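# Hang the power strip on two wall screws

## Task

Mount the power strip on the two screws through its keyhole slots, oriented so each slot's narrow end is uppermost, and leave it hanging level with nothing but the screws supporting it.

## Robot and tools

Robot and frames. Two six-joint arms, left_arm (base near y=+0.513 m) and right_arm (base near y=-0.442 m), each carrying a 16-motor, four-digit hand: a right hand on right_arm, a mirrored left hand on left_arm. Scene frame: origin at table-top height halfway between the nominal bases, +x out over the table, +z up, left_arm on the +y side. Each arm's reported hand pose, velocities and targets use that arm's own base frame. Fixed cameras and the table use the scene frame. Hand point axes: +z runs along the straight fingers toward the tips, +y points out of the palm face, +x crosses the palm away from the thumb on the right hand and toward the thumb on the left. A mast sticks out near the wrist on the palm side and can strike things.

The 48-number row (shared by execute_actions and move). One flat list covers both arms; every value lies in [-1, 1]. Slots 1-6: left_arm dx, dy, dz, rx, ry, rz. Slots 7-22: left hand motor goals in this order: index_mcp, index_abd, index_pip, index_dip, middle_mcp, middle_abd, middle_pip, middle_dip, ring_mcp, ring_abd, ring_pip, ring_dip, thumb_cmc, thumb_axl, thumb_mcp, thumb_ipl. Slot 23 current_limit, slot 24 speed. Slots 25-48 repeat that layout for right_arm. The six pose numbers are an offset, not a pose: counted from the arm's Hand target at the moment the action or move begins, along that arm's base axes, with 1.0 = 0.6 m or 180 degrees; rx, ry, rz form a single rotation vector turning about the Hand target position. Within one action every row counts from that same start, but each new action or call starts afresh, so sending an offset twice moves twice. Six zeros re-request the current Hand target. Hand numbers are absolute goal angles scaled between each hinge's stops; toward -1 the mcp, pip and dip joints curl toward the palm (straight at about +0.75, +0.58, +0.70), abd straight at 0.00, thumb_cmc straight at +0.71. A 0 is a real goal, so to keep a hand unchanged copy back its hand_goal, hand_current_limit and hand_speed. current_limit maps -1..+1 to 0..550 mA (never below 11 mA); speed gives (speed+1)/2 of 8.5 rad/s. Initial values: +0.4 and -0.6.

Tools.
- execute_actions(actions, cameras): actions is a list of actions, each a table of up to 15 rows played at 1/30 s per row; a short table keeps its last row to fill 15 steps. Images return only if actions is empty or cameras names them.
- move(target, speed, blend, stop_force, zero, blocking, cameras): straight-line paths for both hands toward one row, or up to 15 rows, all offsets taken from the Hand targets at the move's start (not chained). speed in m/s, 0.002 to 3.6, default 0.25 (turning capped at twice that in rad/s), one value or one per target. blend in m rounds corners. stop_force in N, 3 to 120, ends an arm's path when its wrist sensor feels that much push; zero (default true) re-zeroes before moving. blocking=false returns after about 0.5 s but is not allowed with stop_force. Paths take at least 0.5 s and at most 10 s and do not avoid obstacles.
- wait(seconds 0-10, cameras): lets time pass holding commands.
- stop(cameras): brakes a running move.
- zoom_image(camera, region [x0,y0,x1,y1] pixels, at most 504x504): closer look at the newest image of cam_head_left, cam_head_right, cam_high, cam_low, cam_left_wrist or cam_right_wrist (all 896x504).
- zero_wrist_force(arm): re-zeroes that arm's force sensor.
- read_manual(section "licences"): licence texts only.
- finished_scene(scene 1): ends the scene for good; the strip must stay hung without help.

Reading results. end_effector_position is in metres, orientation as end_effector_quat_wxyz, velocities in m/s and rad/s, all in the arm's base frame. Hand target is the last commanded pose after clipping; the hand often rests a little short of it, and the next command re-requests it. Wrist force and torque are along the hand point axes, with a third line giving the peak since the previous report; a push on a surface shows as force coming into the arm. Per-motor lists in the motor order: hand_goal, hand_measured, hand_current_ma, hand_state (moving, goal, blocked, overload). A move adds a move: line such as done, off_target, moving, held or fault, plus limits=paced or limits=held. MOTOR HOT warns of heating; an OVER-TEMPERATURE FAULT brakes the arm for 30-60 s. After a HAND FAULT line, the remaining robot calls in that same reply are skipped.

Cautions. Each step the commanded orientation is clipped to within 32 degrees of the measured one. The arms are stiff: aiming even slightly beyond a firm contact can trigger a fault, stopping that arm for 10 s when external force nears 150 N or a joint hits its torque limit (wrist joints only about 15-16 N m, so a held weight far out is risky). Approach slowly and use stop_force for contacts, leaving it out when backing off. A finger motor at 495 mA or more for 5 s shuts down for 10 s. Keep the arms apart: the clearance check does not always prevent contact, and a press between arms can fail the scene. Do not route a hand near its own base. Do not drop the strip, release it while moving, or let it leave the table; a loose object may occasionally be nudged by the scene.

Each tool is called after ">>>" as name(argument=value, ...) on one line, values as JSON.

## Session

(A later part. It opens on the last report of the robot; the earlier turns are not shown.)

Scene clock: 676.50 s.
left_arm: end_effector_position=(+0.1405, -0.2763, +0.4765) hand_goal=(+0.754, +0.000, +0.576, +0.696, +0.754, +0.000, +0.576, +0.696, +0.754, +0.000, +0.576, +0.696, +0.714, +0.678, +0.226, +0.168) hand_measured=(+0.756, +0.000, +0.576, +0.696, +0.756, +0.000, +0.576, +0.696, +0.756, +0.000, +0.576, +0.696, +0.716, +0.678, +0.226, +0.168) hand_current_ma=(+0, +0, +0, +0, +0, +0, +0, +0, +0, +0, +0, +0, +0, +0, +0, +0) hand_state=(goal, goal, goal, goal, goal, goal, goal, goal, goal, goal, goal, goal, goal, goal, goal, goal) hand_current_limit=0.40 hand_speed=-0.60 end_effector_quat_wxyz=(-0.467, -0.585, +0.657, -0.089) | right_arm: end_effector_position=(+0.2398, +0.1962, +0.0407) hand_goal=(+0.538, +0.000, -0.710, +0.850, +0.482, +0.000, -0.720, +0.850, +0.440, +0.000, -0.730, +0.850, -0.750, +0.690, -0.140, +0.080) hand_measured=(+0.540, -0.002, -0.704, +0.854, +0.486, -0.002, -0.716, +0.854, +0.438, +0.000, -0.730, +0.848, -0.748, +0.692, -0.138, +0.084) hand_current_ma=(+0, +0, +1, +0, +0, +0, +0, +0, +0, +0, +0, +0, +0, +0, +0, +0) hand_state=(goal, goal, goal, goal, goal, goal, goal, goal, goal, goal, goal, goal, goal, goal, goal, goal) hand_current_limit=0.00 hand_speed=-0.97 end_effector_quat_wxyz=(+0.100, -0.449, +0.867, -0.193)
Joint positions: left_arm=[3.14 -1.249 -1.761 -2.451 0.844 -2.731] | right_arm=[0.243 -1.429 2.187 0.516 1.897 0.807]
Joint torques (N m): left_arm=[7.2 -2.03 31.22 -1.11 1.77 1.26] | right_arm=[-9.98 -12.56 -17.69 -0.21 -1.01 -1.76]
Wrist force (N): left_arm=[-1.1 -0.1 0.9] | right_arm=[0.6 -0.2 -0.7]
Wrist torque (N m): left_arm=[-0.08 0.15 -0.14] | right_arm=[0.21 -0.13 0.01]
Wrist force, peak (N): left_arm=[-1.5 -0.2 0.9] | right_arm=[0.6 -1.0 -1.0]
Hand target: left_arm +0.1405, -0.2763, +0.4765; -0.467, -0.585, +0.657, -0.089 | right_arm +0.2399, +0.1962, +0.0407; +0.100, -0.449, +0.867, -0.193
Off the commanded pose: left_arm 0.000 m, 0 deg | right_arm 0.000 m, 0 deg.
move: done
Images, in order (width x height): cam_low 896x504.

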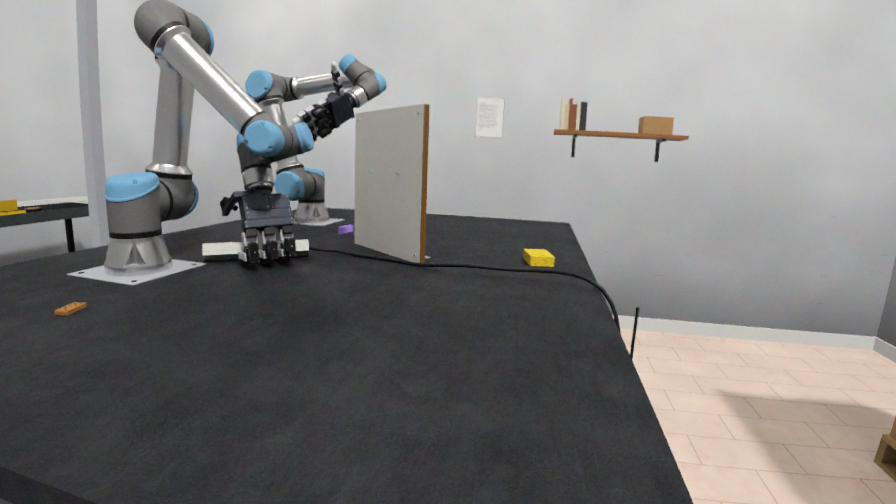

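>>> move(target=[[0,0,0,0,0,0,0.754,0,0.576,0.696,0.754,0,0.576,0.696,0.754,0,0.576,0.696,0.714,0.678,0.226,0.168,0.4,-0.6,0.0137,-0.0096,0,0,0,0,0.538,0,-0.71,0.85,0.482,0,-0.72,0.85,0.44,0,-0.73,0.85,-0.75,0.69,-0.14,0.08,0,-0.97],[0,0,0,0,0,0,0.754,0,0.576,0.696,0.754,0,0.576,0.696,0.754,0,0.576,0.696,0.714,0.678,0.226,0.168,0.4,-0.6,0.0274,-0.0192,0,0,0,0,0.538,0,-0.71,0.85,0.482,0,-0.72,0.85,0.44,0,-0.73,0.85,-0.75,0.69,-0.14,0.08,0,-0.97]], speed=0.03, cameras=["cam_low"])

>>> zoom_image(camera="cam_low", region=[190, 200, 330, 280])

Scene clock: 678.33 s.
left_arm: end_effector_position=(+0.1405, -0.2763, +0.4765) hand_goal=(+0.754, +0.000, +0.576, +0.696, +0.754, +0.000, +0.576, +0.696, +0.754, +0.000, +0.576, +0.696, +0.714, +0.678, +0.226, +0.168) hand_measured=(+0.756, +0.000, +0.576, +0.696, +0.756, +0.000, +0.576, +0.696, +0.756, +0.000, +0.576, +0.696, +0.716, +0.678, +0.226, +0.168) hand_current_ma=(+0, +0, +0, +0, +0, +0, +0, +0, +0, +0, +0, +0, +0, +0, +0, +0) hand_state=(goal, goal, goal, goal, goal, goal, goal, goal, goal, goal, goal, goal, goal, goal, goal, goal) hand_current_limit=0.40 hand_speed=-0.60 end_effector_quat_wxyz=(-0.467, -0.585, +0.657, -0.089) | right_arm: end_effector_position=(+0.2563, +0.1847, +0.0407) hand_goal=(+0.538, +0.000, -0.710, +0.850, +0.482, +0.000, -0.720, +0.850, +0.440, +0.000, -0.730, +0.850, -0.750, +0.690, -0.140, +0.080) hand_measured=(+0.540, -0.002, -0.704, +0.852, +0.486, -0.002, -0.716, +0.854, +0.438, +0.000, -0.730, +0.848, -0.748, +0.692, -0.140, +0.082) hand_current_ma=(+0, +0, +1, +0, +0, +0, +0, +0, +0, +0, +0, +0, +0, +0, +0, +0) hand_state=(goal, goal, goal, goal, goal, goal, goal, goal, goal, goal, goal, goal, goal, goal, goal, goal) hand_current_limit=0.00 hand_speed=-0.97 end_effector_quat_wxyz=(+0.100, -0.449, +0.867, -0.193)
Joint positions: left_arm=[3.14 -1.249 -1.761 -2.451 0.844 -2.731] | right_arm=[0.184 -1.422 2.171 0.506 1.879 0.749]
Joint torques (N m): left_arm=[7.36 -2.74 30.89 -1.03 1.6 1.37] | right_arm=[-10.11 -12.1 -17.59 -0.07 -0.89 -1.62]
Wrist force (N): left_arm=[-1.1 0.0 0.7] | right_arm=[0.3 -0.7 -0.8]
Wrist torque (N m): left_arm=[-0.04 0.14 -0.14] | right_arm=[0.20 -0.13 0.00]
Wrist force, peak (N): left_arm=[-1.4 -0.3 1.1] | right_arm=[0.5 -1.1 -0.9]
Hand target: left_arm +0.1405, -0.2763, +0.4765; -0.467, -0.585, +0.657, -0.089 | right_arm +0.2563, +0.1846, +0.0407; +0.100, -0.449, +0.867, -0.193
Off the commanded pose: left_arm 0.000 m, 0 deg | right_arm 0.000 m, 0 deg.
move: done
Images, in order (width x height): cam_low 896x504.

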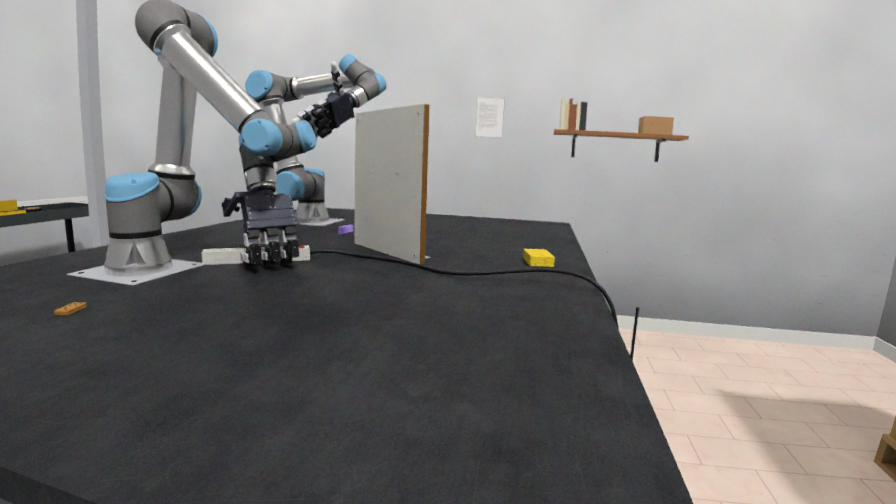

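Scaled by 3.600 from the camera's 896x504 image, which has a finer 1280x720 frame.

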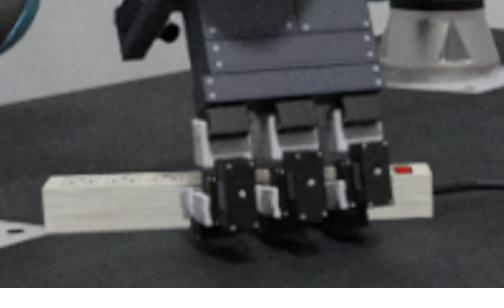

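>>> move(target=[[0,0,0,0,0,0,0.754,0,0.576,0.696,0.754,0,0.576,0.696,0.754,0,0.576,0.696,0.714,0.678,0.226,0.168,0.4,-0.6,0,0,0,0,0,0,0.6,0,-0.72,0.85,0.58,0,-0.72,0.85,0.55,0,-0.73,0.85,-0.75,0.69,0.3,0.08,0.4,-0.6],[0,0,0,0,0,0,0.754,0,0.576,0.696,0.754,0,0.576,0.696,0.754,0,0.576,0.696,0.714,0.678,0.226,0.168,0.4,-0.6,0.03,-0.02,0.02,0,0,0,0.6,0,-0.72,0.85,0.58,0,-0.72,0.85,0.55,0,-0.73,0.85,-0.75,0.69,0.3,0.08,0.4,-0.6],[0,0,0,0,0,0,0.754,0,0.576,0.696,0.754,0,0.576,0.696,0.754,0,0.576,0.696,0.714,0.678,0.226,0.168,0.4,-0.6,0.03,-0.02,0.36,0.0797,0.1138,0,0.6,0,-0.72,0.85,0.58,0,-0.72,0.85,0.55,0,-0.73,0.85,-0.75,0.69,0.3,0.08,0.4,-0.6]], speed=[0.1,0.1,0.4], cameras=["cam_low","cam_head_left"])

>>> zoom_image(camera="cam_low", region=[190, 200, 330, 280])

>>> zoom_image(camera="cam_head_left", region=[480, 240, 640, 380])

Scene clock: 681.73 s.
left_arm: end_effector_position=(+0.1405, -0.2763, +0.4765) hand_goal=(+0.754, +0.000, +0.576, +0.696, +0.754, +0.000, +0.576, +0.696, +0.754, +0.000, +0.576, +0.696, +0.714, +0.678, +0.226, +0.168) hand_measured=(+0.756, +0.000, +0.576, +0.696, +0.756, +0.000, +0.576, +0.696, +0.756, +0.000, +0.576, +0.696, +0.716, +0.678, +0.226, +0.168) hand_current_ma=(+0, +0, +0, +0, +0, +0, +0, +0, +0, +0, +0, +0, +0, +0, +0, +0) hand_state=(goal, goal, goal, goal, goal, goal, goal, goal, goal, goal, goal, goal, goal, goal, goal, goal) hand_current_limit=0.40 hand_speed=-0.60 end_effector_quat_wxyz=(-0.467, -0.585, +0.657, -0.089) | right_arm: end_effector_position=(+0.2743, +0.1726, +0.2566) hand_goal=(+0.600, +0.000, -0.720, +0.850, +0.580, +0.000, -0.720, +0.850, +0.550, +0.000, -0.730, +0.850, -0.750, +0.690, +0.300, +0.080) hand_measured=(+0.600, -0.002, -0.714, +0.852, +0.580, -0.002, -0.716, +0.854, +0.550, +0.000, -0.730, +0.848, -0.750, +0.692, +0.290, +0.082) hand_current_ma=(+0, +0, +1, +0, +0, +0, +0, +0, +0, +0, +0, +0, +0, +0, -3, +0) hand_state=(goal, goal, goal, goal, goal, goal, goal, goal, goal, goal, goal, goal, goal, goal, goal, goal) hand_current_limit=0.40 hand_speed=-0.60 end_effector_quat_wxyz=(+0.000, -0.461, +0.888, -0.001)
Joint positions: left_arm=[3.14 -1.249 -1.761 -2.451 0.844 -2.731] | right_arm=[-0.085 -1.475 1.73 1.315 1.573 0.528]
Joint torques (N m): left_arm=[7.68 -1.66 30.85 -1.18 1.83 1.31] | right_arm=[-9.68 -14.83 -21.6 5.09 -1.63 -1.94]
Wrist force (N): left_arm=[-1.0 -0.1 0.8] | right_arm=[0.3 -1.1 -0.5]
Wrist torque (N m): left_arm=[-0.07 0.14 -0.14] | right_arm=[0.19 -0.18 -0.10]
Wrist force, peak (N): left_arm=[-1.4 -0.5 1.1] | right_arm=[0.2 -1.7 -2.1]
Hand target: left_arm +0.1405, -0.2763, +0.4765; -0.467, -0.585, +0.657, -0.089 | right_arm +0.2743, +0.1726, +0.2567; +0.000, -0.461, +0.888, -0.001
Off the commanded pose: left_arm 0.000 m, 0 deg | right_arm 0.000 m, 0 deg.
move: done
Images, in order (width x height): cam_head_left 896x504, cam_low 896x504.

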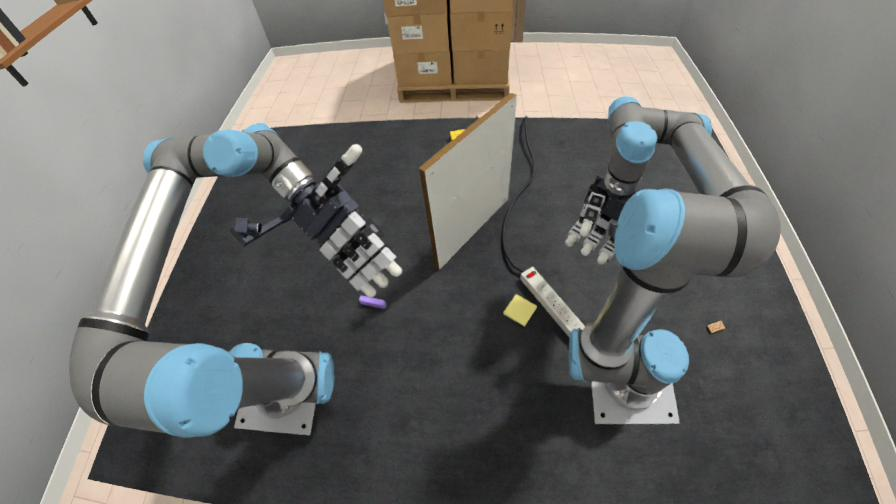

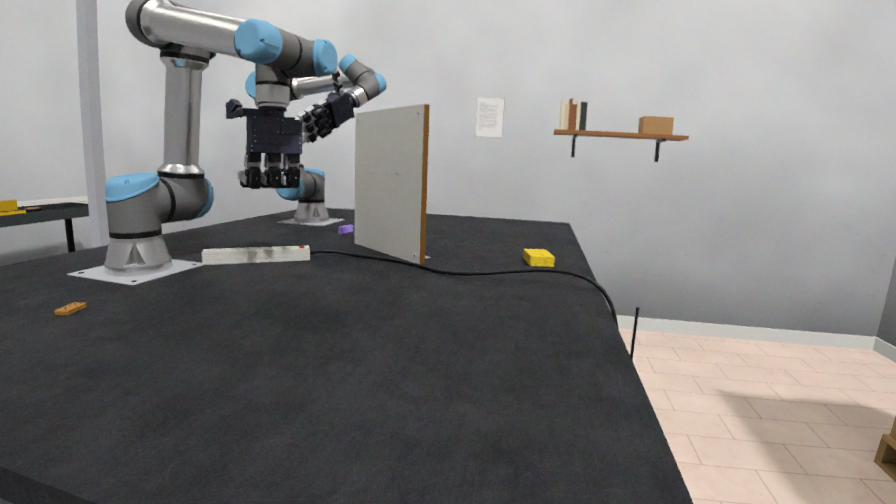

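Scaled by 3.600 from the camera's 896x504 image, which has a finer 1280x720 frame.

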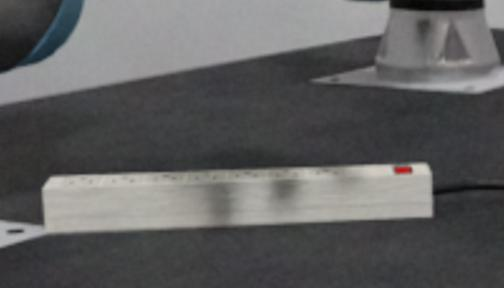

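Scaled by 3.150 from the camera's 896x504 image, which has a finer 1280x720 frame.

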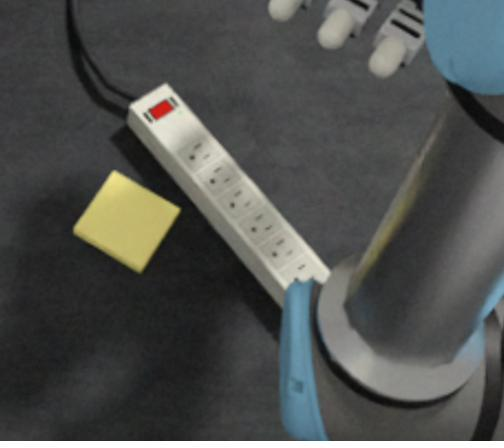

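>>> move(target=[0,0,0,0,0,0,0.754,0,0.576,0.696,0.754,0,0.576,0.696,0.754,0,0.576,0.696,0.714,0.678,0.226,0.168,0.4,-0.6,-0.0785,0.08,0,0,0,0.9006,0.8,0,-0.736,0.84,0.8,0,-0.736,0.84,0.8,0,-0.736,0.84,-0.95,0.677,0.25,0.0,0.5,-0.5], speed=0.6, cameras=[])

>>> move(target=[0,0,0,0,0,0,0.754,0,0.576,0.696,0.754,0,0.576,0.696,0.754,0,0.576,0.696,0.714,0.678,0.226,0.168,0.4,-0.6,0,0,-0.27,0.3102,0.2346,0,0.8,0,-0.736,0.84,0.8,0,-0.736,0.84,0.8,0,-0.736,0.84,-0.95,0.677,0.25,0.0,0.5,-0.5], speed=0.4, cameras=["cam_low","cam_head_left"])

>>> zoom_image(camera="cam_head_left", region=[480, 240, 640, 380])

Scene clock: 686.17 s.
left_arm: end_effector_position=(+0.1405, -0.2763, +0.4765) hand_goal=(+0.754, +0.000, +0.576, +0.696, +0.754, +0.000, +0.576, +0.696, +0.754, +0.000, +0.576, +0.696, +0.714, +0.678, +0.226, +0.168) hand_measured=(+0.756, +0.000, +0.576, +0.696, +0.756, +0.000, +0.576, +0.696, +0.756, +0.000, +0.576, +0.696, +0.716, +0.678, +0.226, +0.168) hand_current_ma=(+0, +0, +0, +0, +0, +0, +0, +0, +0, +0, +0, +0, +0, +0, +0, +0) hand_state=(goal, goal, goal, goal, goal, goal, goal, goal, goal, goal, goal, goal, goal, goal, goal, goal) hand_current_limit=0.40 hand_speed=-0.60 end_effector_quat_wxyz=(-0.467, -0.585, +0.657, -0.089) | right_arm: end_effector_position=(+0.2272, +0.2206, +0.2567) hand_goal=(+0.800, +0.000, -0.736, +0.840, +0.800, +0.000, -0.736, +0.840, +0.800, +0.000, -0.736, +0.840, -0.950, +0.678, +0.250, +0.000) hand_measured=(+0.798, -0.002, -0.728, +0.844, +0.798, -0.002, -0.728, +0.844, +0.798, +0.000, -0.730, +0.844, -0.948, +0.680, +0.248, +0.002) hand_current_ma=(+0, +0, +1, +0, +0, +0, +1, +0, +0, +0, +1, +0, +0, +0, +0, +0) hand_state=(goal, goal, goal, goal, goal, goal, goal, goal, goal, goal, goal, goal, goal, goal, goal, goal) hand_current_limit=0.50 hand_speed=-0.50 end_effector_quat_wxyz=(-0.001, +0.948, +0.317, +0.001)
Joint positions: left_arm=[3.14 -1.249 -1.761 -2.451 0.844 -2.731] | right_arm=[0.619 -1.446 1.697 1.318 1.57 -1.597]
Joint torques (N m): left_arm=[8.39 -0.62 31.09 -1.11 1.84 1.37] | right_arm=[-9.24 -31.1 -9.57 0.24 -1.26 -2.02]
Wrist force (N): left_arm=[-1.0 -0.2 1.0] | right_arm=[0.4 -1.2 -0.4]
Wrist torque (N m): left_arm=[-0.11 0.13 -0.13] | right_arm=[0.13 -0.20 -0.11]
Wrist force, peak (N): left_arm=[-1.4 -0.2 1.1] | right_arm=[0.6 -1.6 -0.5]
Hand target: left_arm +0.1405, -0.2763, +0.4765; -0.467, -0.585, +0.657, -0.089 | right_arm +0.2272, +0.2206, +0.2567; -0.001, +0.948, +0.317, +0.001
Off the commanded pose: left_arm 0.000 m, 0 deg | right_arm 0.000 m, 0 deg.
move: done
No camera images: "cameras" was empty.

Scene clock: 688.50 s.
left_arm: end_effector_position=(+0.1405, -0.2763, +0.4765) hand_goal=(+0.754, +0.000, +0.576, +0.696, +0.754, +0.000, +0.576, +0.696, +0.754, +0.000, +0.576, +0.696, +0.714, +0.678, +0.226, +0.168) hand_measured=(+0.756, +0.000, +0.576, +0.696, +0.756, +0.000, +0.576, +0.696, +0.756, +0.000, +0.576, +0.696, +0.716, +0.678, +0.226, +0.168) hand_current_ma=(+0, +0, +0, +0, +0, +0, +0, +0, +0, +0, +0, +0, +0, +0, +0, +0) hand_state=(goal, goal, goal, goal, goal, goal, goal, goal, goal, goal, goal, goal, goal, goal, goal, goal) hand_current_limit=0.40 hand_speed=-0.60 end_effector_quat_wxyz=(-0.467, -0.585, +0.657, -0.089) | right_arm: end_effector_position=(+0.2272, +0.2206, +0.0947) hand_goal=(+0.800, +0.000, -0.736, +0.840, +0.800, +0.000, -0.736, +0.840, +0.800, +0.000, -0.736, +0.840, -0.950, +0.678, +0.250, +0.000) hand_measured=(+0.796, -0.002, -0.732, +0.842, +0.794, -0.002, -0.732, +0.844, +0.796, +0.000, -0.732, +0.842, -0.948, +0.680, +0.248, +0.002) hand_current_ma=(-1, +0, +0, +0, -1, +0, +0, +0, -1, +0, +0, +0, +0, +0, +0, +0) hand_state=(goal, goal, goal, goal, goal, goal, goal, goal, goal, goal, goal, goal, goal, goal, goal, goal) hand_current_limit=0.50 hand_speed=-0.50 end_effector_quat_wxyz=(-0.544, +0.777, +0.259, -0.183)
Joint positions: left_arm=[3.14 -1.249 -1.761 -2.451 0.844 -2.731] | right_arm=[-0.137 -1.007 2.154 1.52 0.842 -2.809]
Joint torques (N m): left_arm=[7.53 -2.11 31.3 -1.3 1.65 1.33] | right_arm=[-9.84 -22.61 1.95 4.87 0.75 -1.76]
Wrist force (N): left_arm=[-1.1 -0.2 0.7] | right_arm=[0.2 -0.2 -2.2]
Wrist torque (N m): left_arm=[-0.07 0.15 -0.14] | right_arm=[0.14 0.07 0.18]
Wrist force, peak (N): left_arm=[-1.2 -0.3 1.3] | right_arm=[0.1 0.3 -2.3]
Hand target: left_arm +0.1405, -0.2763, +0.4765; -0.467, -0.585, +0.657, -0.089 | right_arm +0.2272, +0.2206, +0.0947; -0.544, +0.777, +0.259, -0.183
Off the commanded pose: left_arm 0.000 m, 0 deg | right_arm 0.000 m, 0 deg.
move: done
Images, in order (width x height): cam_head_left 896x504, cam_low 896x504.

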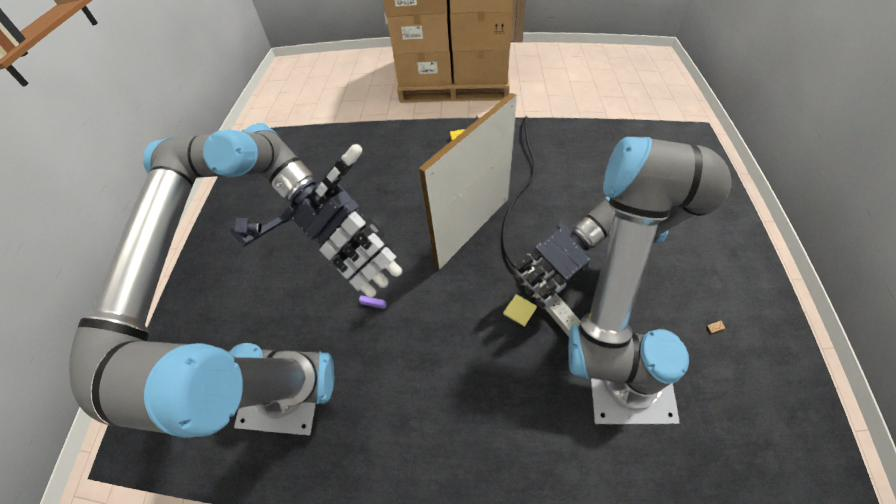

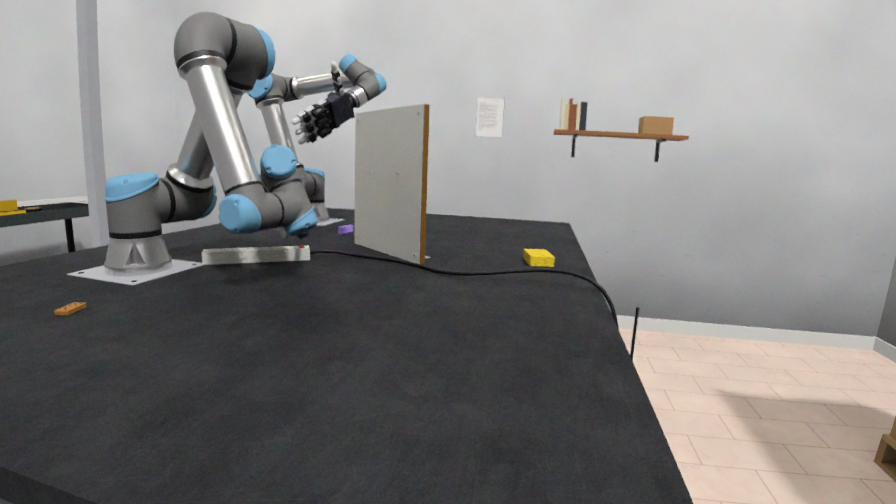

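Scaled by 3.150 from the camera's 896x504 image, which has a finer 1280x720 frame.

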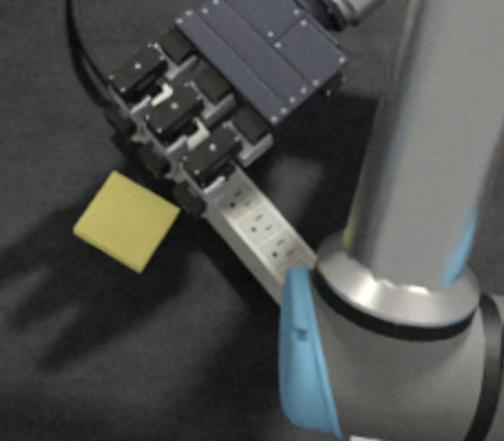

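>>> move(target=[0,0,0,0,0,0,0.754,0,0.576,0.696,0.754,0,0.576,0.696,0.754,0,0.576,0.696,0.714,0.678,0.226,0.168,0.4,-0.6,0,0,-0.0895,0,0,0,0.8,0,-0.736,0.84,0.8,0,-0.736,0.84,0.8,0,-0.736,0.84,-0.95,0.677,0.25,0.0,0.5,-0.5], speed=0.08, stop_force=6, cameras=[])

>>> move(target=[0,0,0,0,0,0,0.754,0,0.576,0.696,0.754,0,0.576,0.696,0.754,0,0.576,0.696,0.714,0.678,0.226,0.168,0.4,-0.6,0,0,0,0,0,0,0.3,0,-0.75,0.835,0.31,0,-0.75,0.835,0.32,0,-0.75,0.835,-0.95,0.677,-0.7,-0.02,0.77,-0.83], cameras=["cam_head_left"])

>>> zoom_image(camera="cam_head_left", region=[480, 240, 640, 380])

Scene clock: 690.67 s.
left_arm: end_effector_position=(+0.1405, -0.2763, +0.4765) hand_goal=(+0.754, +0.000, +0.576, +0.696, +0.754, +0.000, +0.576, +0.696, +0.754, +0.000, +0.576, +0.696, +0.714, +0.678, +0.226, +0.168) hand_measured=(+0.756, +0.000, +0.576, +0.696, +0.756, +0.000, +0.576, +0.696, +0.756, +0.000, +0.576, +0.696, +0.716, +0.678, +0.226, +0.168) hand_current_ma=(+0, +0, +0, +0, +0, +0, +0, +0, +0, +0, +0, +0, +0, +0, +0, +0) hand_state=(goal, goal, goal, goal, goal, goal, goal, goal, goal, goal, goal, goal, goal, goal, goal, goal) hand_current_limit=0.40 hand_speed=-0.60 end_effector_quat_wxyz=(-0.467, -0.585, +0.657, -0.089) | right_arm: end_effector_position=(+0.2272, +0.2206, +0.0410) hand_goal=(+0.800, +0.000, -0.736, +0.840, +0.800, +0.000, -0.736, +0.840, +0.800, +0.000, -0.736, +0.840, -0.950, +0.678, +0.250, +0.000) hand_measured=(+0.794, -0.002, -0.732, +0.842, +0.794, -0.002, -0.732, +0.844, +0.794, +0.000, -0.732, +0.842, -0.948, +0.680, +0.248, +0.002) hand_current_ma=(-1, +0, +0, +0, -1, +0, +0, +0, -1, +0, +0, +0, +0, +0, +0, +0) hand_state=(goal, goal, goal, goal, goal, goal, goal, goal, goal, goal, goal, goal, goal, goal, goal, goal) hand_current_limit=0.50 hand_speed=-0.50 end_effector_quat_wxyz=(-0.544, +0.777, +0.259, -0.183)
Joint positions: left_arm=[3.14 -1.249 -1.761 -2.451 0.844 -2.731] | right_arm=[-0.137 -0.865 2.144 1.388 0.842 -2.809]
Joint torques (N m): left_arm=[7.07 -2.32 31.54 -1.14 1.69 1.35] | right_arm=[11.09 -25.21 -8.96 0.11 -1.68 1.35]
Wrist force (N): left_arm=[-1.2 -0.3 1.0] | right_arm=[-0.2 -0.5 -2.2]
Wrist torque (N m): left_arm=[-0.11 0.17 -0.15] | right_arm=[0.12 0.12 0.15]
Wrist force, peak (N): left_arm=[-1.3 -0.5 1.0] | right_arm=[0.2 -1.1 -2.2]
Hand target: left_arm +0.1405, -0.2763, +0.4765; -0.467, -0.585, +0.657, -0.089 | right_arm +0.2272, +0.2206, +0.0410; -0.544, +0.777, +0.259, -0.183
Off the commanded pose: left_arm 0.000 m, 0 deg | right_arm 0.000 m, 0 deg.
move: done
No camera images: "cameras" was empty.

Scene clock: 691.80 s.
left_arm: end_effector_position=(+0.1405, -0.2763, +0.4765) hand_goal=(+0.754, +0.000, +0.576, +0.696, +0.754, +0.000, +0.576, +0.696, +0.754, +0.000, +0.576, +0.696, +0.714, +0.678, +0.226, +0.168) hand_measured=(+0.756, +0.000, +0.576, +0.696, +0.756, +0.000, +0.576, +0.696, +0.756, +0.000, +0.576, +0.696, +0.716, +0.678, +0.226, +0.168) hand_current_ma=(+0, +0, +0, +0, +0, +0, +0, +0, +0, +0, +0, +0, +0, +0, +0, +0) hand_state=(goal, goal, goal, goal, goal, goal, goal, goal, goal, goal, goal, goal, goal, goal, goal, goal) hand_current_limit=0.40 hand_speed=-0.60 end_effector_quat_wxyz=(-0.467, -0.585, +0.657, -0.089) | right_arm: end_effector_position=(+0.2272, +0.2206, +0.0410) hand_goal=(+0.300, +0.000, -0.750, +0.836, +0.310, +0.000, -0.750, +0.836, +0.320, +0.000, -0.750, +0.836, -0.950, +0.678, -0.700, -0.020) hand_measured=(+0.418, -0.002, -0.722, +0.850, +0.424, -0.002, -0.726, +0.848, +0.430, +0.000, -0.728, +0.844, -0.948, +0.678, +0.014, +0.038) hand_current_ma=(+240, +0, +14, +3, +226, +0, +10, +3, +208, +0, +8, +1, +0, +0, +487, +94) hand_state=(blocked, goal, blocked, goal, blocked, goal, blocked, goal, blocked, goal, blocked, goal, goal, goal, blocked, blocked) hand_current_limit=0.77 hand_speed=-0.83 end_effector_quat_wxyz=(-0.544, +0.777, +0.259, -0.183)
Joint positions: left_arm=[3.14 -1.249 -1.761 -2.451 0.844 -2.731] | right_arm=[-0.137 -0.865 2.144 1.388 0.842 -2.809]
Joint torques (N m): left_arm=[7.76 -2.21 31.29 -1.03 1.66 1.24] | right_arm=[8.64 -25.8 -7.63 0.68 -0.84 1.33]
Wrist force (N): left_arm=[-1.1 0.0 0.7] | right_arm=[-0.2 -9.2 -3.8]
Wrist torque (N m): left_arm=[-0.03 0.14 -0.15] | right_arm=[-0.21 0.36 -0.12]
Wrist force, peak (N): left_arm=[-1.4 -0.1 1.0] | right_arm=[0.1 -10.1 -4.2]
Hand target: left_arm +0.1405, -0.2763, +0.4765; -0.467, -0.585, +0.657, -0.089 | right_arm +0.2272, +0.2206, +0.0410; -0.544, +0.777, +0.259, -0.183
Off the commanded pose: left_arm 0.000 m, 0 deg | right_arm 0.000 m, 0 deg.
move: done
Images, in order (width x height): cam_head_left 896x504.

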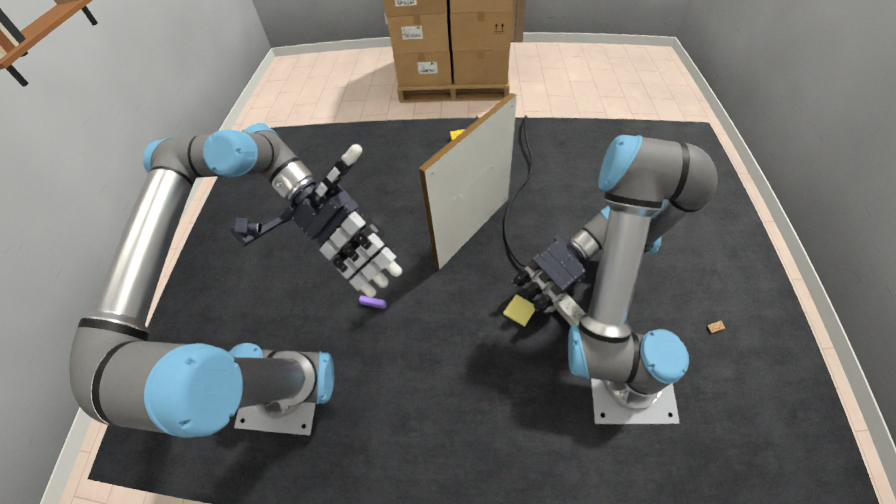

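Scaled by 3.150 from the camera's 896x504 image, which has a finer 1280x720 frame.

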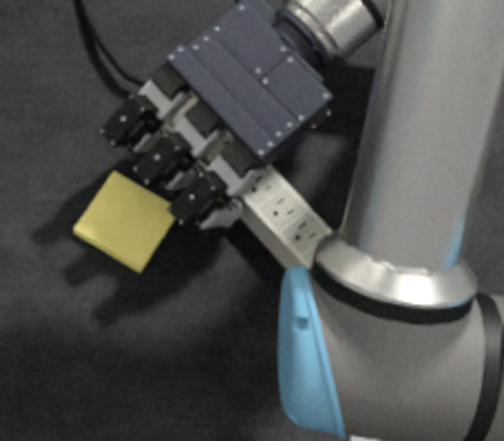

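>>> move(target=[0,0,0,0,0,0,0.754,0,0.576,0.696,0.754,0,0.576,0.696,0.754,0,0.576,0.696,0.714,0.678,0.226,0.168,0.4,-0.6,-0.109,0.2207,0.003,0,0,-0.0833,0.3,0,-0.75,0.835,0.31,0,-0.75,0.835,0.32,0,-0.75,0.835,-0.95,0.677,-0.7,-0.02,0.77,-0.83], speed=0.07, cameras=["cam_head_left","cam_high","cam_low"])

>>> zoom_image(camera="cam_head_left", region=[420, 220, 620, 380])

Scene clock: 695.27 s.
left_arm: end_effector_position=(+0.1405, -0.2763, +0.4765) hand_goal=(+0.754, +0.000, +0.576, +0.696, +0.754, +0.000, +0.576, +0.696, +0.754, +0.000, +0.576, +0.696, +0.714, +0.678, +0.226, +0.168) hand_measured=(+0.756, +0.000, +0.576, +0.696, +0.756, +0.000, +0.576, +0.696, +0.756, +0.000, +0.576, +0.696, +0.716, +0.678, +0.226, +0.168) hand_current_ma=(+0, +0, +0, +0, +0, +0, +0, +0, +0, +0, +0, +0, +0, +0, +0, +0) hand_state=(goal, goal, goal, goal, goal, goal, goal, goal, goal, goal, goal, goal, goal, goal, goal, goal) hand_current_limit=0.40 hand_speed=-0.60 end_effector_quat_wxyz=(-0.467, -0.585, +0.657, -0.089) | right_arm: end_effector_position=(+0.1618, +0.3530, +0.0428) hand_goal=(+0.300, +0.000, -0.750, +0.836, +0.310, +0.000, -0.750, +0.836, +0.320, +0.000, -0.750, +0.836, -0.950, +0.678, -0.700, -0.020) hand_measured=(+0.378, -0.004, -0.708, +0.856, +0.376, -0.002, -0.716, +0.856, +0.370, +0.000, -0.714, +0.852, -0.934, +0.678, +0.042, +0.050) hand_current_ma=(+109, +0, +28, +7, +80, +0, +20, +7, +46, +0, +22, +5, +4, +0, +487, +138) hand_state=(blocked, goal, blocked, blocked, blocked, goal, blocked, goal, blocked, goal, blocked, goal, goal, goal, blocked, blocked) hand_current_limit=0.77 hand_speed=-0.83 end_effector_quat_wxyz=(-0.563, +0.804, +0.156, -0.110)
Joint positions: left_arm=[3.14 -1.249 -1.761 -2.451 0.844 -2.731] | right_arm=[0.204 -1.002 2.19 0.842 0.39 -2.06]
Joint torques (N m): left_arm=[8.37 -2.07 31.72 -1.11 1.63 1.42] | right_arm=[11.93 -34.46 -8.57 0.49 0.12 2.08]
Wrist force (N): left_arm=[-1.1 -0.2 0.9] | right_arm=[3.1 -3.3 -6.5]
Wrist torque (N m): left_arm=[-0.08 0.15 -0.14] | right_arm=[-0.12 0.38 -0.09]
Wrist force, peak (N): left_arm=[-1.5 -0.3 0.9] | right_arm=[0.1 -10.2 -4.0]
Hand target: left_arm +0.1405, -0.2763, +0.4765; -0.467, -0.585, +0.657, -0.089 | right_arm +0.1618, +0.3531, +0.0428; -0.563, +0.804, +0.156, -0.110
Off the commanded pose: left_arm 0.000 m, 0 deg | right_arm 0.000 m, 0 deg.
move: done
Images, in order (width x height): cam_head_left 896x504, cam_high 896x504, cam_low 896x504.

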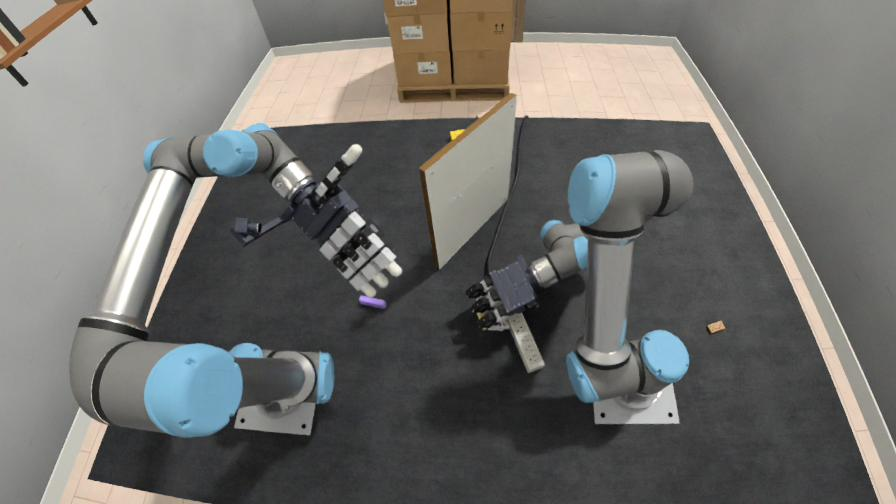

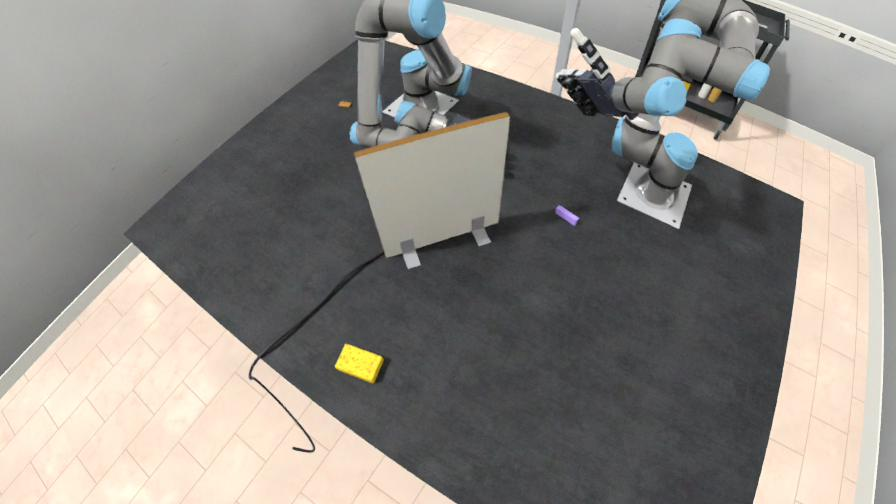

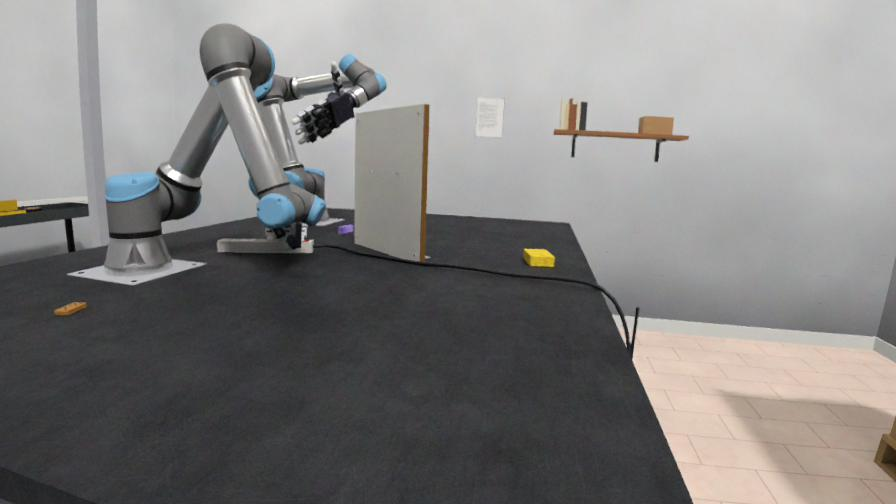

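Scaled by 2.520 from the camera's 896x504 image, which has a finer 1280x720 frame.

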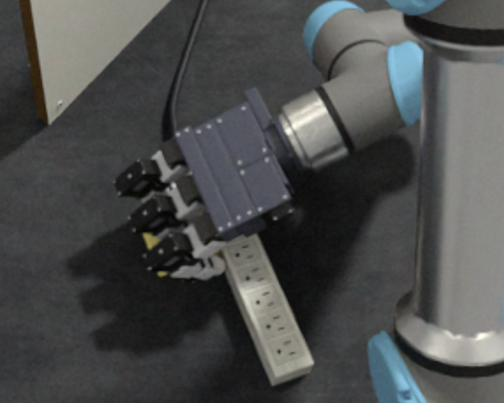

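>>> move(target=[0,0,0,0,0,0,0.754,0,0.576,0.696,0.754,0,0.576,0.696,0.754,0,0.576,0.696,0.714,0.678,0.226,0.168,0.4,-0.6,-0.15,0.06,0,0,0,-0.04,0.28,0,-0.75,0.835,0.29,0,-0.75,0.835,0.3,0,-0.75,0.835,-0.95,0.677,-0.7,-0.02,0.77,-0.83], speed=0.07, cameras=["cam_head_left","cam_high","cam_low"])

>>> zoom_image(camera="cam_head_left", region=[420, 220, 620, 400])

Scene clock: 697.87 s.
left_arm: end_effector_position=(+0.1405, -0.2763, +0.4765) hand_goal=(+0.754, +0.000, +0.576, +0.696, +0.754, +0.000, +0.576, +0.696, +0.754, +0.000, +0.576, +0.696, +0.714, +0.678, +0.226, +0.168) hand_measured=(+0.756, +0.000, +0.576, +0.696, +0.756, +0.000, +0.576, +0.696, +0.756, +0.000, +0.576, +0.696, +0.716, +0.678, +0.226, +0.168) hand_current_ma=(+0, +0, +0, +0, +0, +0, +0, +0, +0, +0, +0, +0, +0, +0, +0, +0) hand_state=(goal, goal, goal, goal, goal, goal, goal, goal, goal, goal, goal, goal, goal, goal, goal, goal) hand_current_limit=0.40 hand_speed=-0.60 end_effector_quat_wxyz=(-0.467, -0.585, +0.657, -0.089) | right_arm: end_effector_position=(+0.0718, +0.3890, +0.0428) hand_goal=(+0.280, +0.000, -0.750, +0.836, +0.290, +0.000, -0.750, +0.836, +0.300, +0.000, -0.750, +0.836, -0.950, +0.678, -0.700, -0.020) hand_measured=(+0.372, -0.004, -0.708, +0.858, +0.370, -0.002, -0.716, +0.856, +0.362, -0.002, -0.712, +0.852, -0.936, +0.678, +0.048, +0.050) hand_current_ma=(+148, +0, +30, +8, +115, +0, +20, +7, +70, +0, +25, +5, +3, +0, +487, +138) hand_state=(blocked, goal, blocked, blocked, blocked, goal, blocked, goal, blocked, goal, blocked, goal, goal, goal, blocked, blocked) hand_current_limit=0.77 hand_speed=-0.83 end_effector_quat_wxyz=(-0.569, +0.812, +0.105, -0.075)
Joint positions: left_arm=[3.14 -1.249 -1.761 -2.451 0.844 -2.731] | right_arm=[0.441 -1.338 2.341 0.105 0.391 -1.074]
Joint torques (N m): left_arm=[6.84 -1.76 30.8 -1.19 1.78 1.36] | right_arm=[11.2 -26.26 -0.88 0.14 -0.13 1.74]
Wrist force (N): left_arm=[-1.1 -0.5 0.9] | right_arm=[2.2 2.2 -2.7]
Wrist torque (N m): left_arm=[-0.12 0.15 -0.14] | right_arm=[0.20 0.21 0.06]
Wrist force, peak (N): left_arm=[-1.4 -0.4 0.9] | right_arm=[4.9 -4.8 -6.0]
Hand target: left_arm +0.1405, -0.2763, +0.4765; -0.467, -0.585, +0.657, -0.089 | right_arm +0.0718, +0.3891, +0.0428; -0.569, +0.812, +0.105, -0.075
Off the commanded pose: left_arm 0.000 m, 0 deg | right_arm 0.000 m, 0 deg.
move: done
Images, in order (width x height): cam_head_left 896x504, cam_high 896x504, cam_low 896x504.

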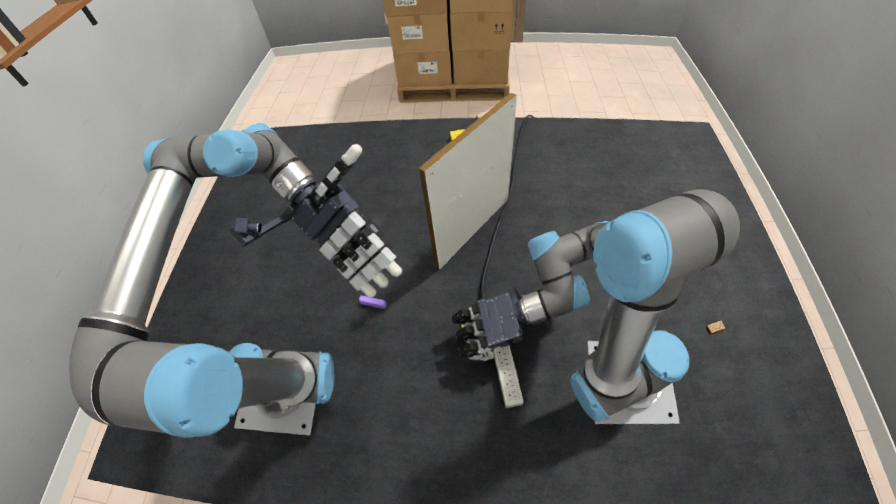

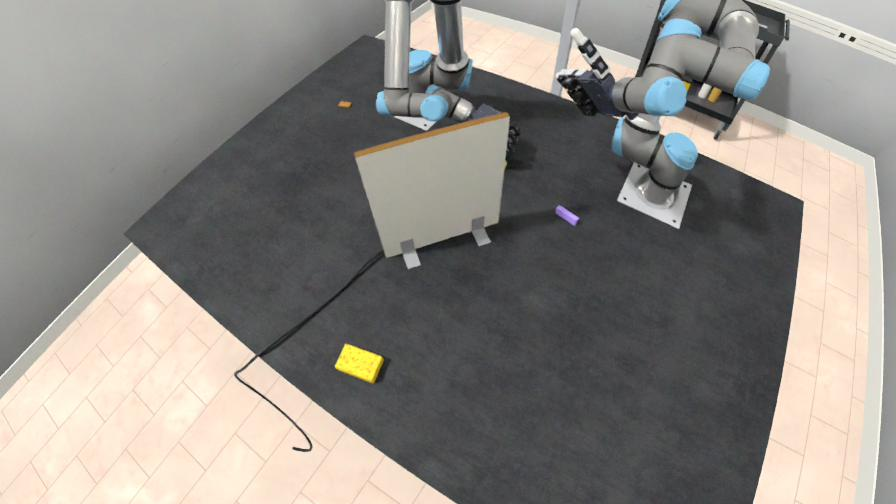

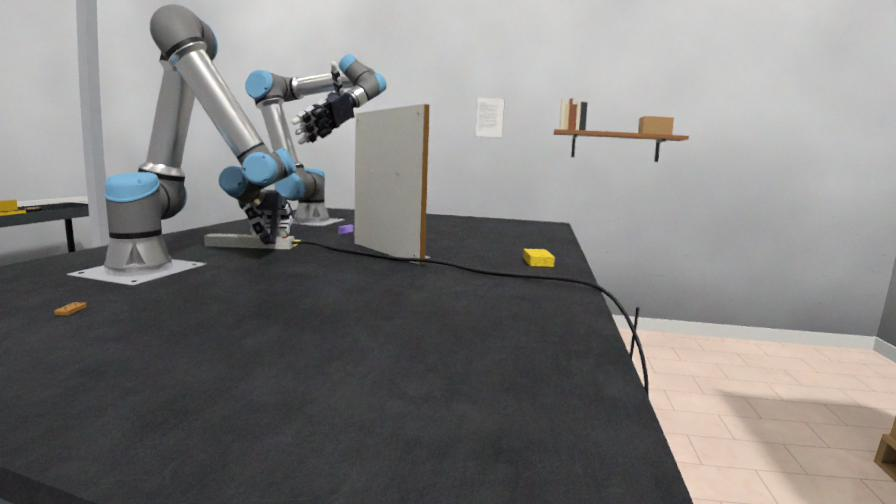

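Scaled by 2.520 from the camera's 896x504 image, which has a finer 1280x720 frame.

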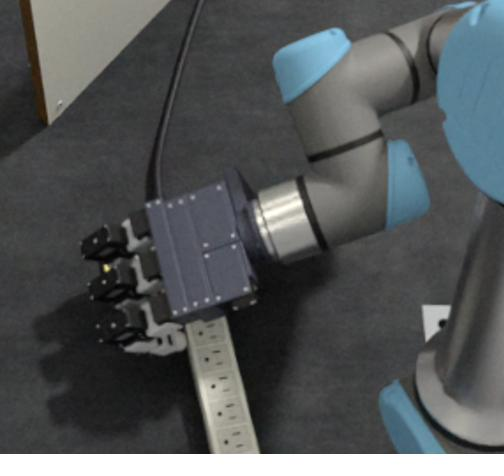

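>>> move(target=[[0,0,0,0,0,0,0.754,0,0.576,0.696,0.754,0,0.576,0.696,0.754,0,0.576,0.696,0.714,0.678,0.226,0.168,0.4,-0.6,0,0,0,0,0,0,0.6,0,-0.74,0.84,0.6,0,-0.74,0.84,0.6,0,-0.74,0.84,-0.95,0.677,0.25,0.0,0.5,-0.6],[0,0,0,0,0,0,0.754,0,0.576,0.696,0.754,0,0.576,0.696,0.754,0,0.576,0.696,0.714,0.678,0.226,0.168,0.4,-0.6,-0.0612,-0.0293,-0.002,0,0,0,0.6,0,-0.74,0.84,0.6,0,-0.74,0.84,0.6,0,-0.74,0.84,-0.95,0.677,0.25,0.0,0.5,-0.6]], speed=0.1, cameras=["cam_head_left","cam_low"])

>>> zoom_image(camera="cam_head_left", region=[420, 260, 620, 440])

>>> zoom_image(camera="cam_low", region=[190, 200, 330, 280])

Scene clock: 700.10 s.
left_arm: end_effector_position=(+0.1405, -0.2763, +0.4765) hand_goal=(+0.754, +0.000, +0.576, +0.696, +0.754, +0.000, +0.576, +0.696, +0.754, +0.000, +0.576, +0.696, +0.714, +0.678, +0.226, +0.168) hand_measured=(+0.756, +0.000, +0.576, +0.696, +0.756, +0.000, +0.576, +0.696, +0.756, +0.000, +0.576, +0.696, +0.716, +0.678, +0.226, +0.168) hand_current_ma=(+0, +0, +0, +0, +0, +0, +0, +0, +0, +0, +0, +0, +0, +0, +0, +0) hand_state=(goal, goal, goal, goal, goal, goal, goal, goal, goal, goal, goal, goal, goal, goal, goal, goal) hand_current_limit=0.40 hand_speed=-0.60 end_effector_quat_wxyz=(-0.467, -0.585, +0.657, -0.089) | right_arm: end_effector_position=(+0.0352, +0.3715, +0.0416) hand_goal=(+0.600, +0.000, -0.740, +0.840, +0.600, +0.000, -0.740, +0.840, +0.600, +0.000, -0.740, +0.840, -0.950, +0.678, +0.250, +0.000) hand_measured=(+0.586, -0.002, -0.736, +0.842, +0.584, -0.002, -0.736, +0.844, +0.586, -0.002, -0.734, +0.842, -0.946, +0.678, +0.246, +0.002) hand_current_ma=(-4, +0, +0, +0, -5, +0, +0, +0, -4, +0, +1, +0, +0, +0, -1, +0) hand_state=(goal, goal, goal, goal, goal, goal, goal, goal, goal, goal, goal, goal, goal, goal, goal, goal) hand_current_limit=0.50 hand_speed=-0.60 end_effector_quat_wxyz=(-0.569, +0.812, +0.105, -0.075)
Joint positions: left_arm=[3.14 -1.249 -1.761 -2.451 0.844 -2.731] | right_arm=[0.44 -1.408 2.446 0.072 0.391 -1.076]
Joint torques (N m): left_arm=[7.16 -1.49 30.72 -1.18 1.57 1.23] | right_arm=[-8.92 -21.92 -0.2 -0.12 -3.49 -1.53]
Wrist force (N): left_arm=[-1.1 -0.1 0.8] | right_arm=[0.2 -0.5 -2.3]
Wrist torque (N m): left_arm=[-0.08 0.15 -0.15] | right_arm=[0.15 0.07 0.08]
Wrist force, peak (N): left_arm=[-1.4 -0.2 1.0] | right_arm=[2.3 2.3 -2.7]
Hand target: left_arm +0.1405, -0.2763, +0.4765; -0.467, -0.585, +0.657, -0.089 | right_arm +0.0351, +0.3715, +0.0416; -0.569, +0.812, +0.105, -0.075
Off the commanded pose: left_arm 0.000 m, 0 deg | right_arm 0.000 m, 0 deg.
move: done
Images, in order (width x height): cam_head_left 896x504, cam_low 896x504.

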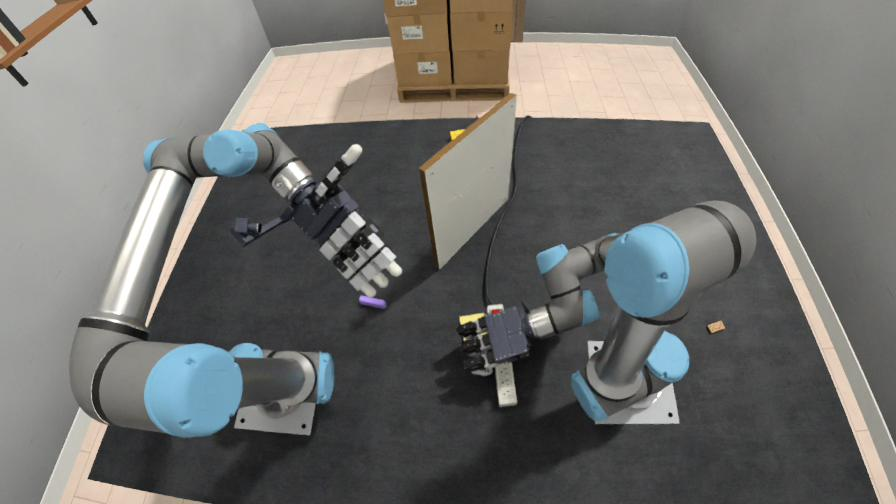

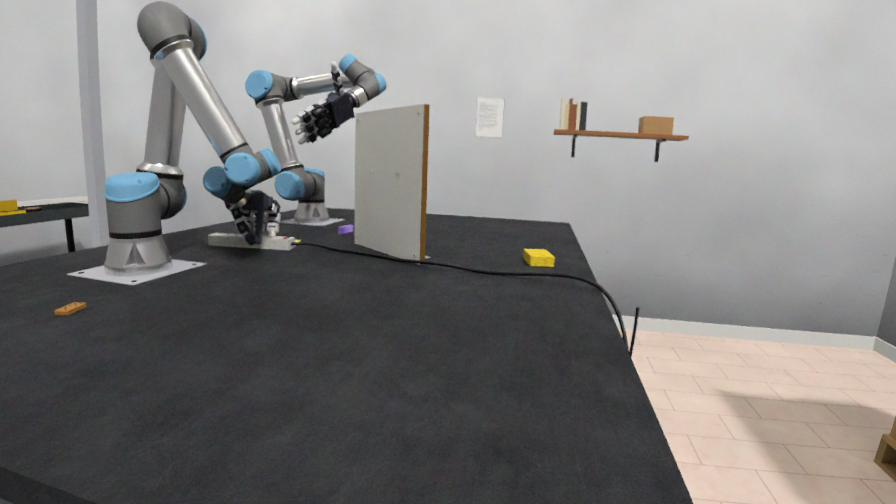

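Scaled by 2.520 from the camera's 896x504 image, which has a finer 1280x720 frame.

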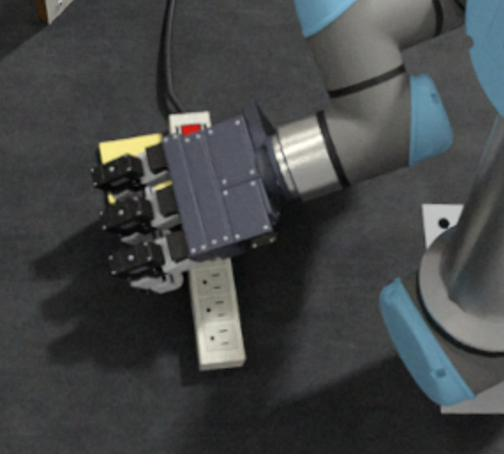

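Scaled by 3.600 from the camera's 896x504 image, which has a finer 1280x720 frame.

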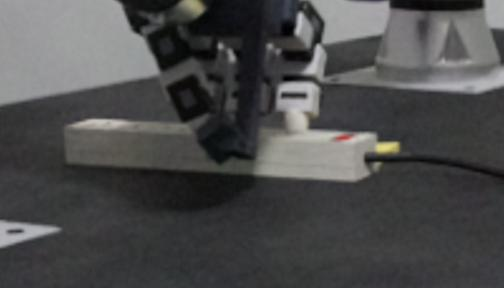

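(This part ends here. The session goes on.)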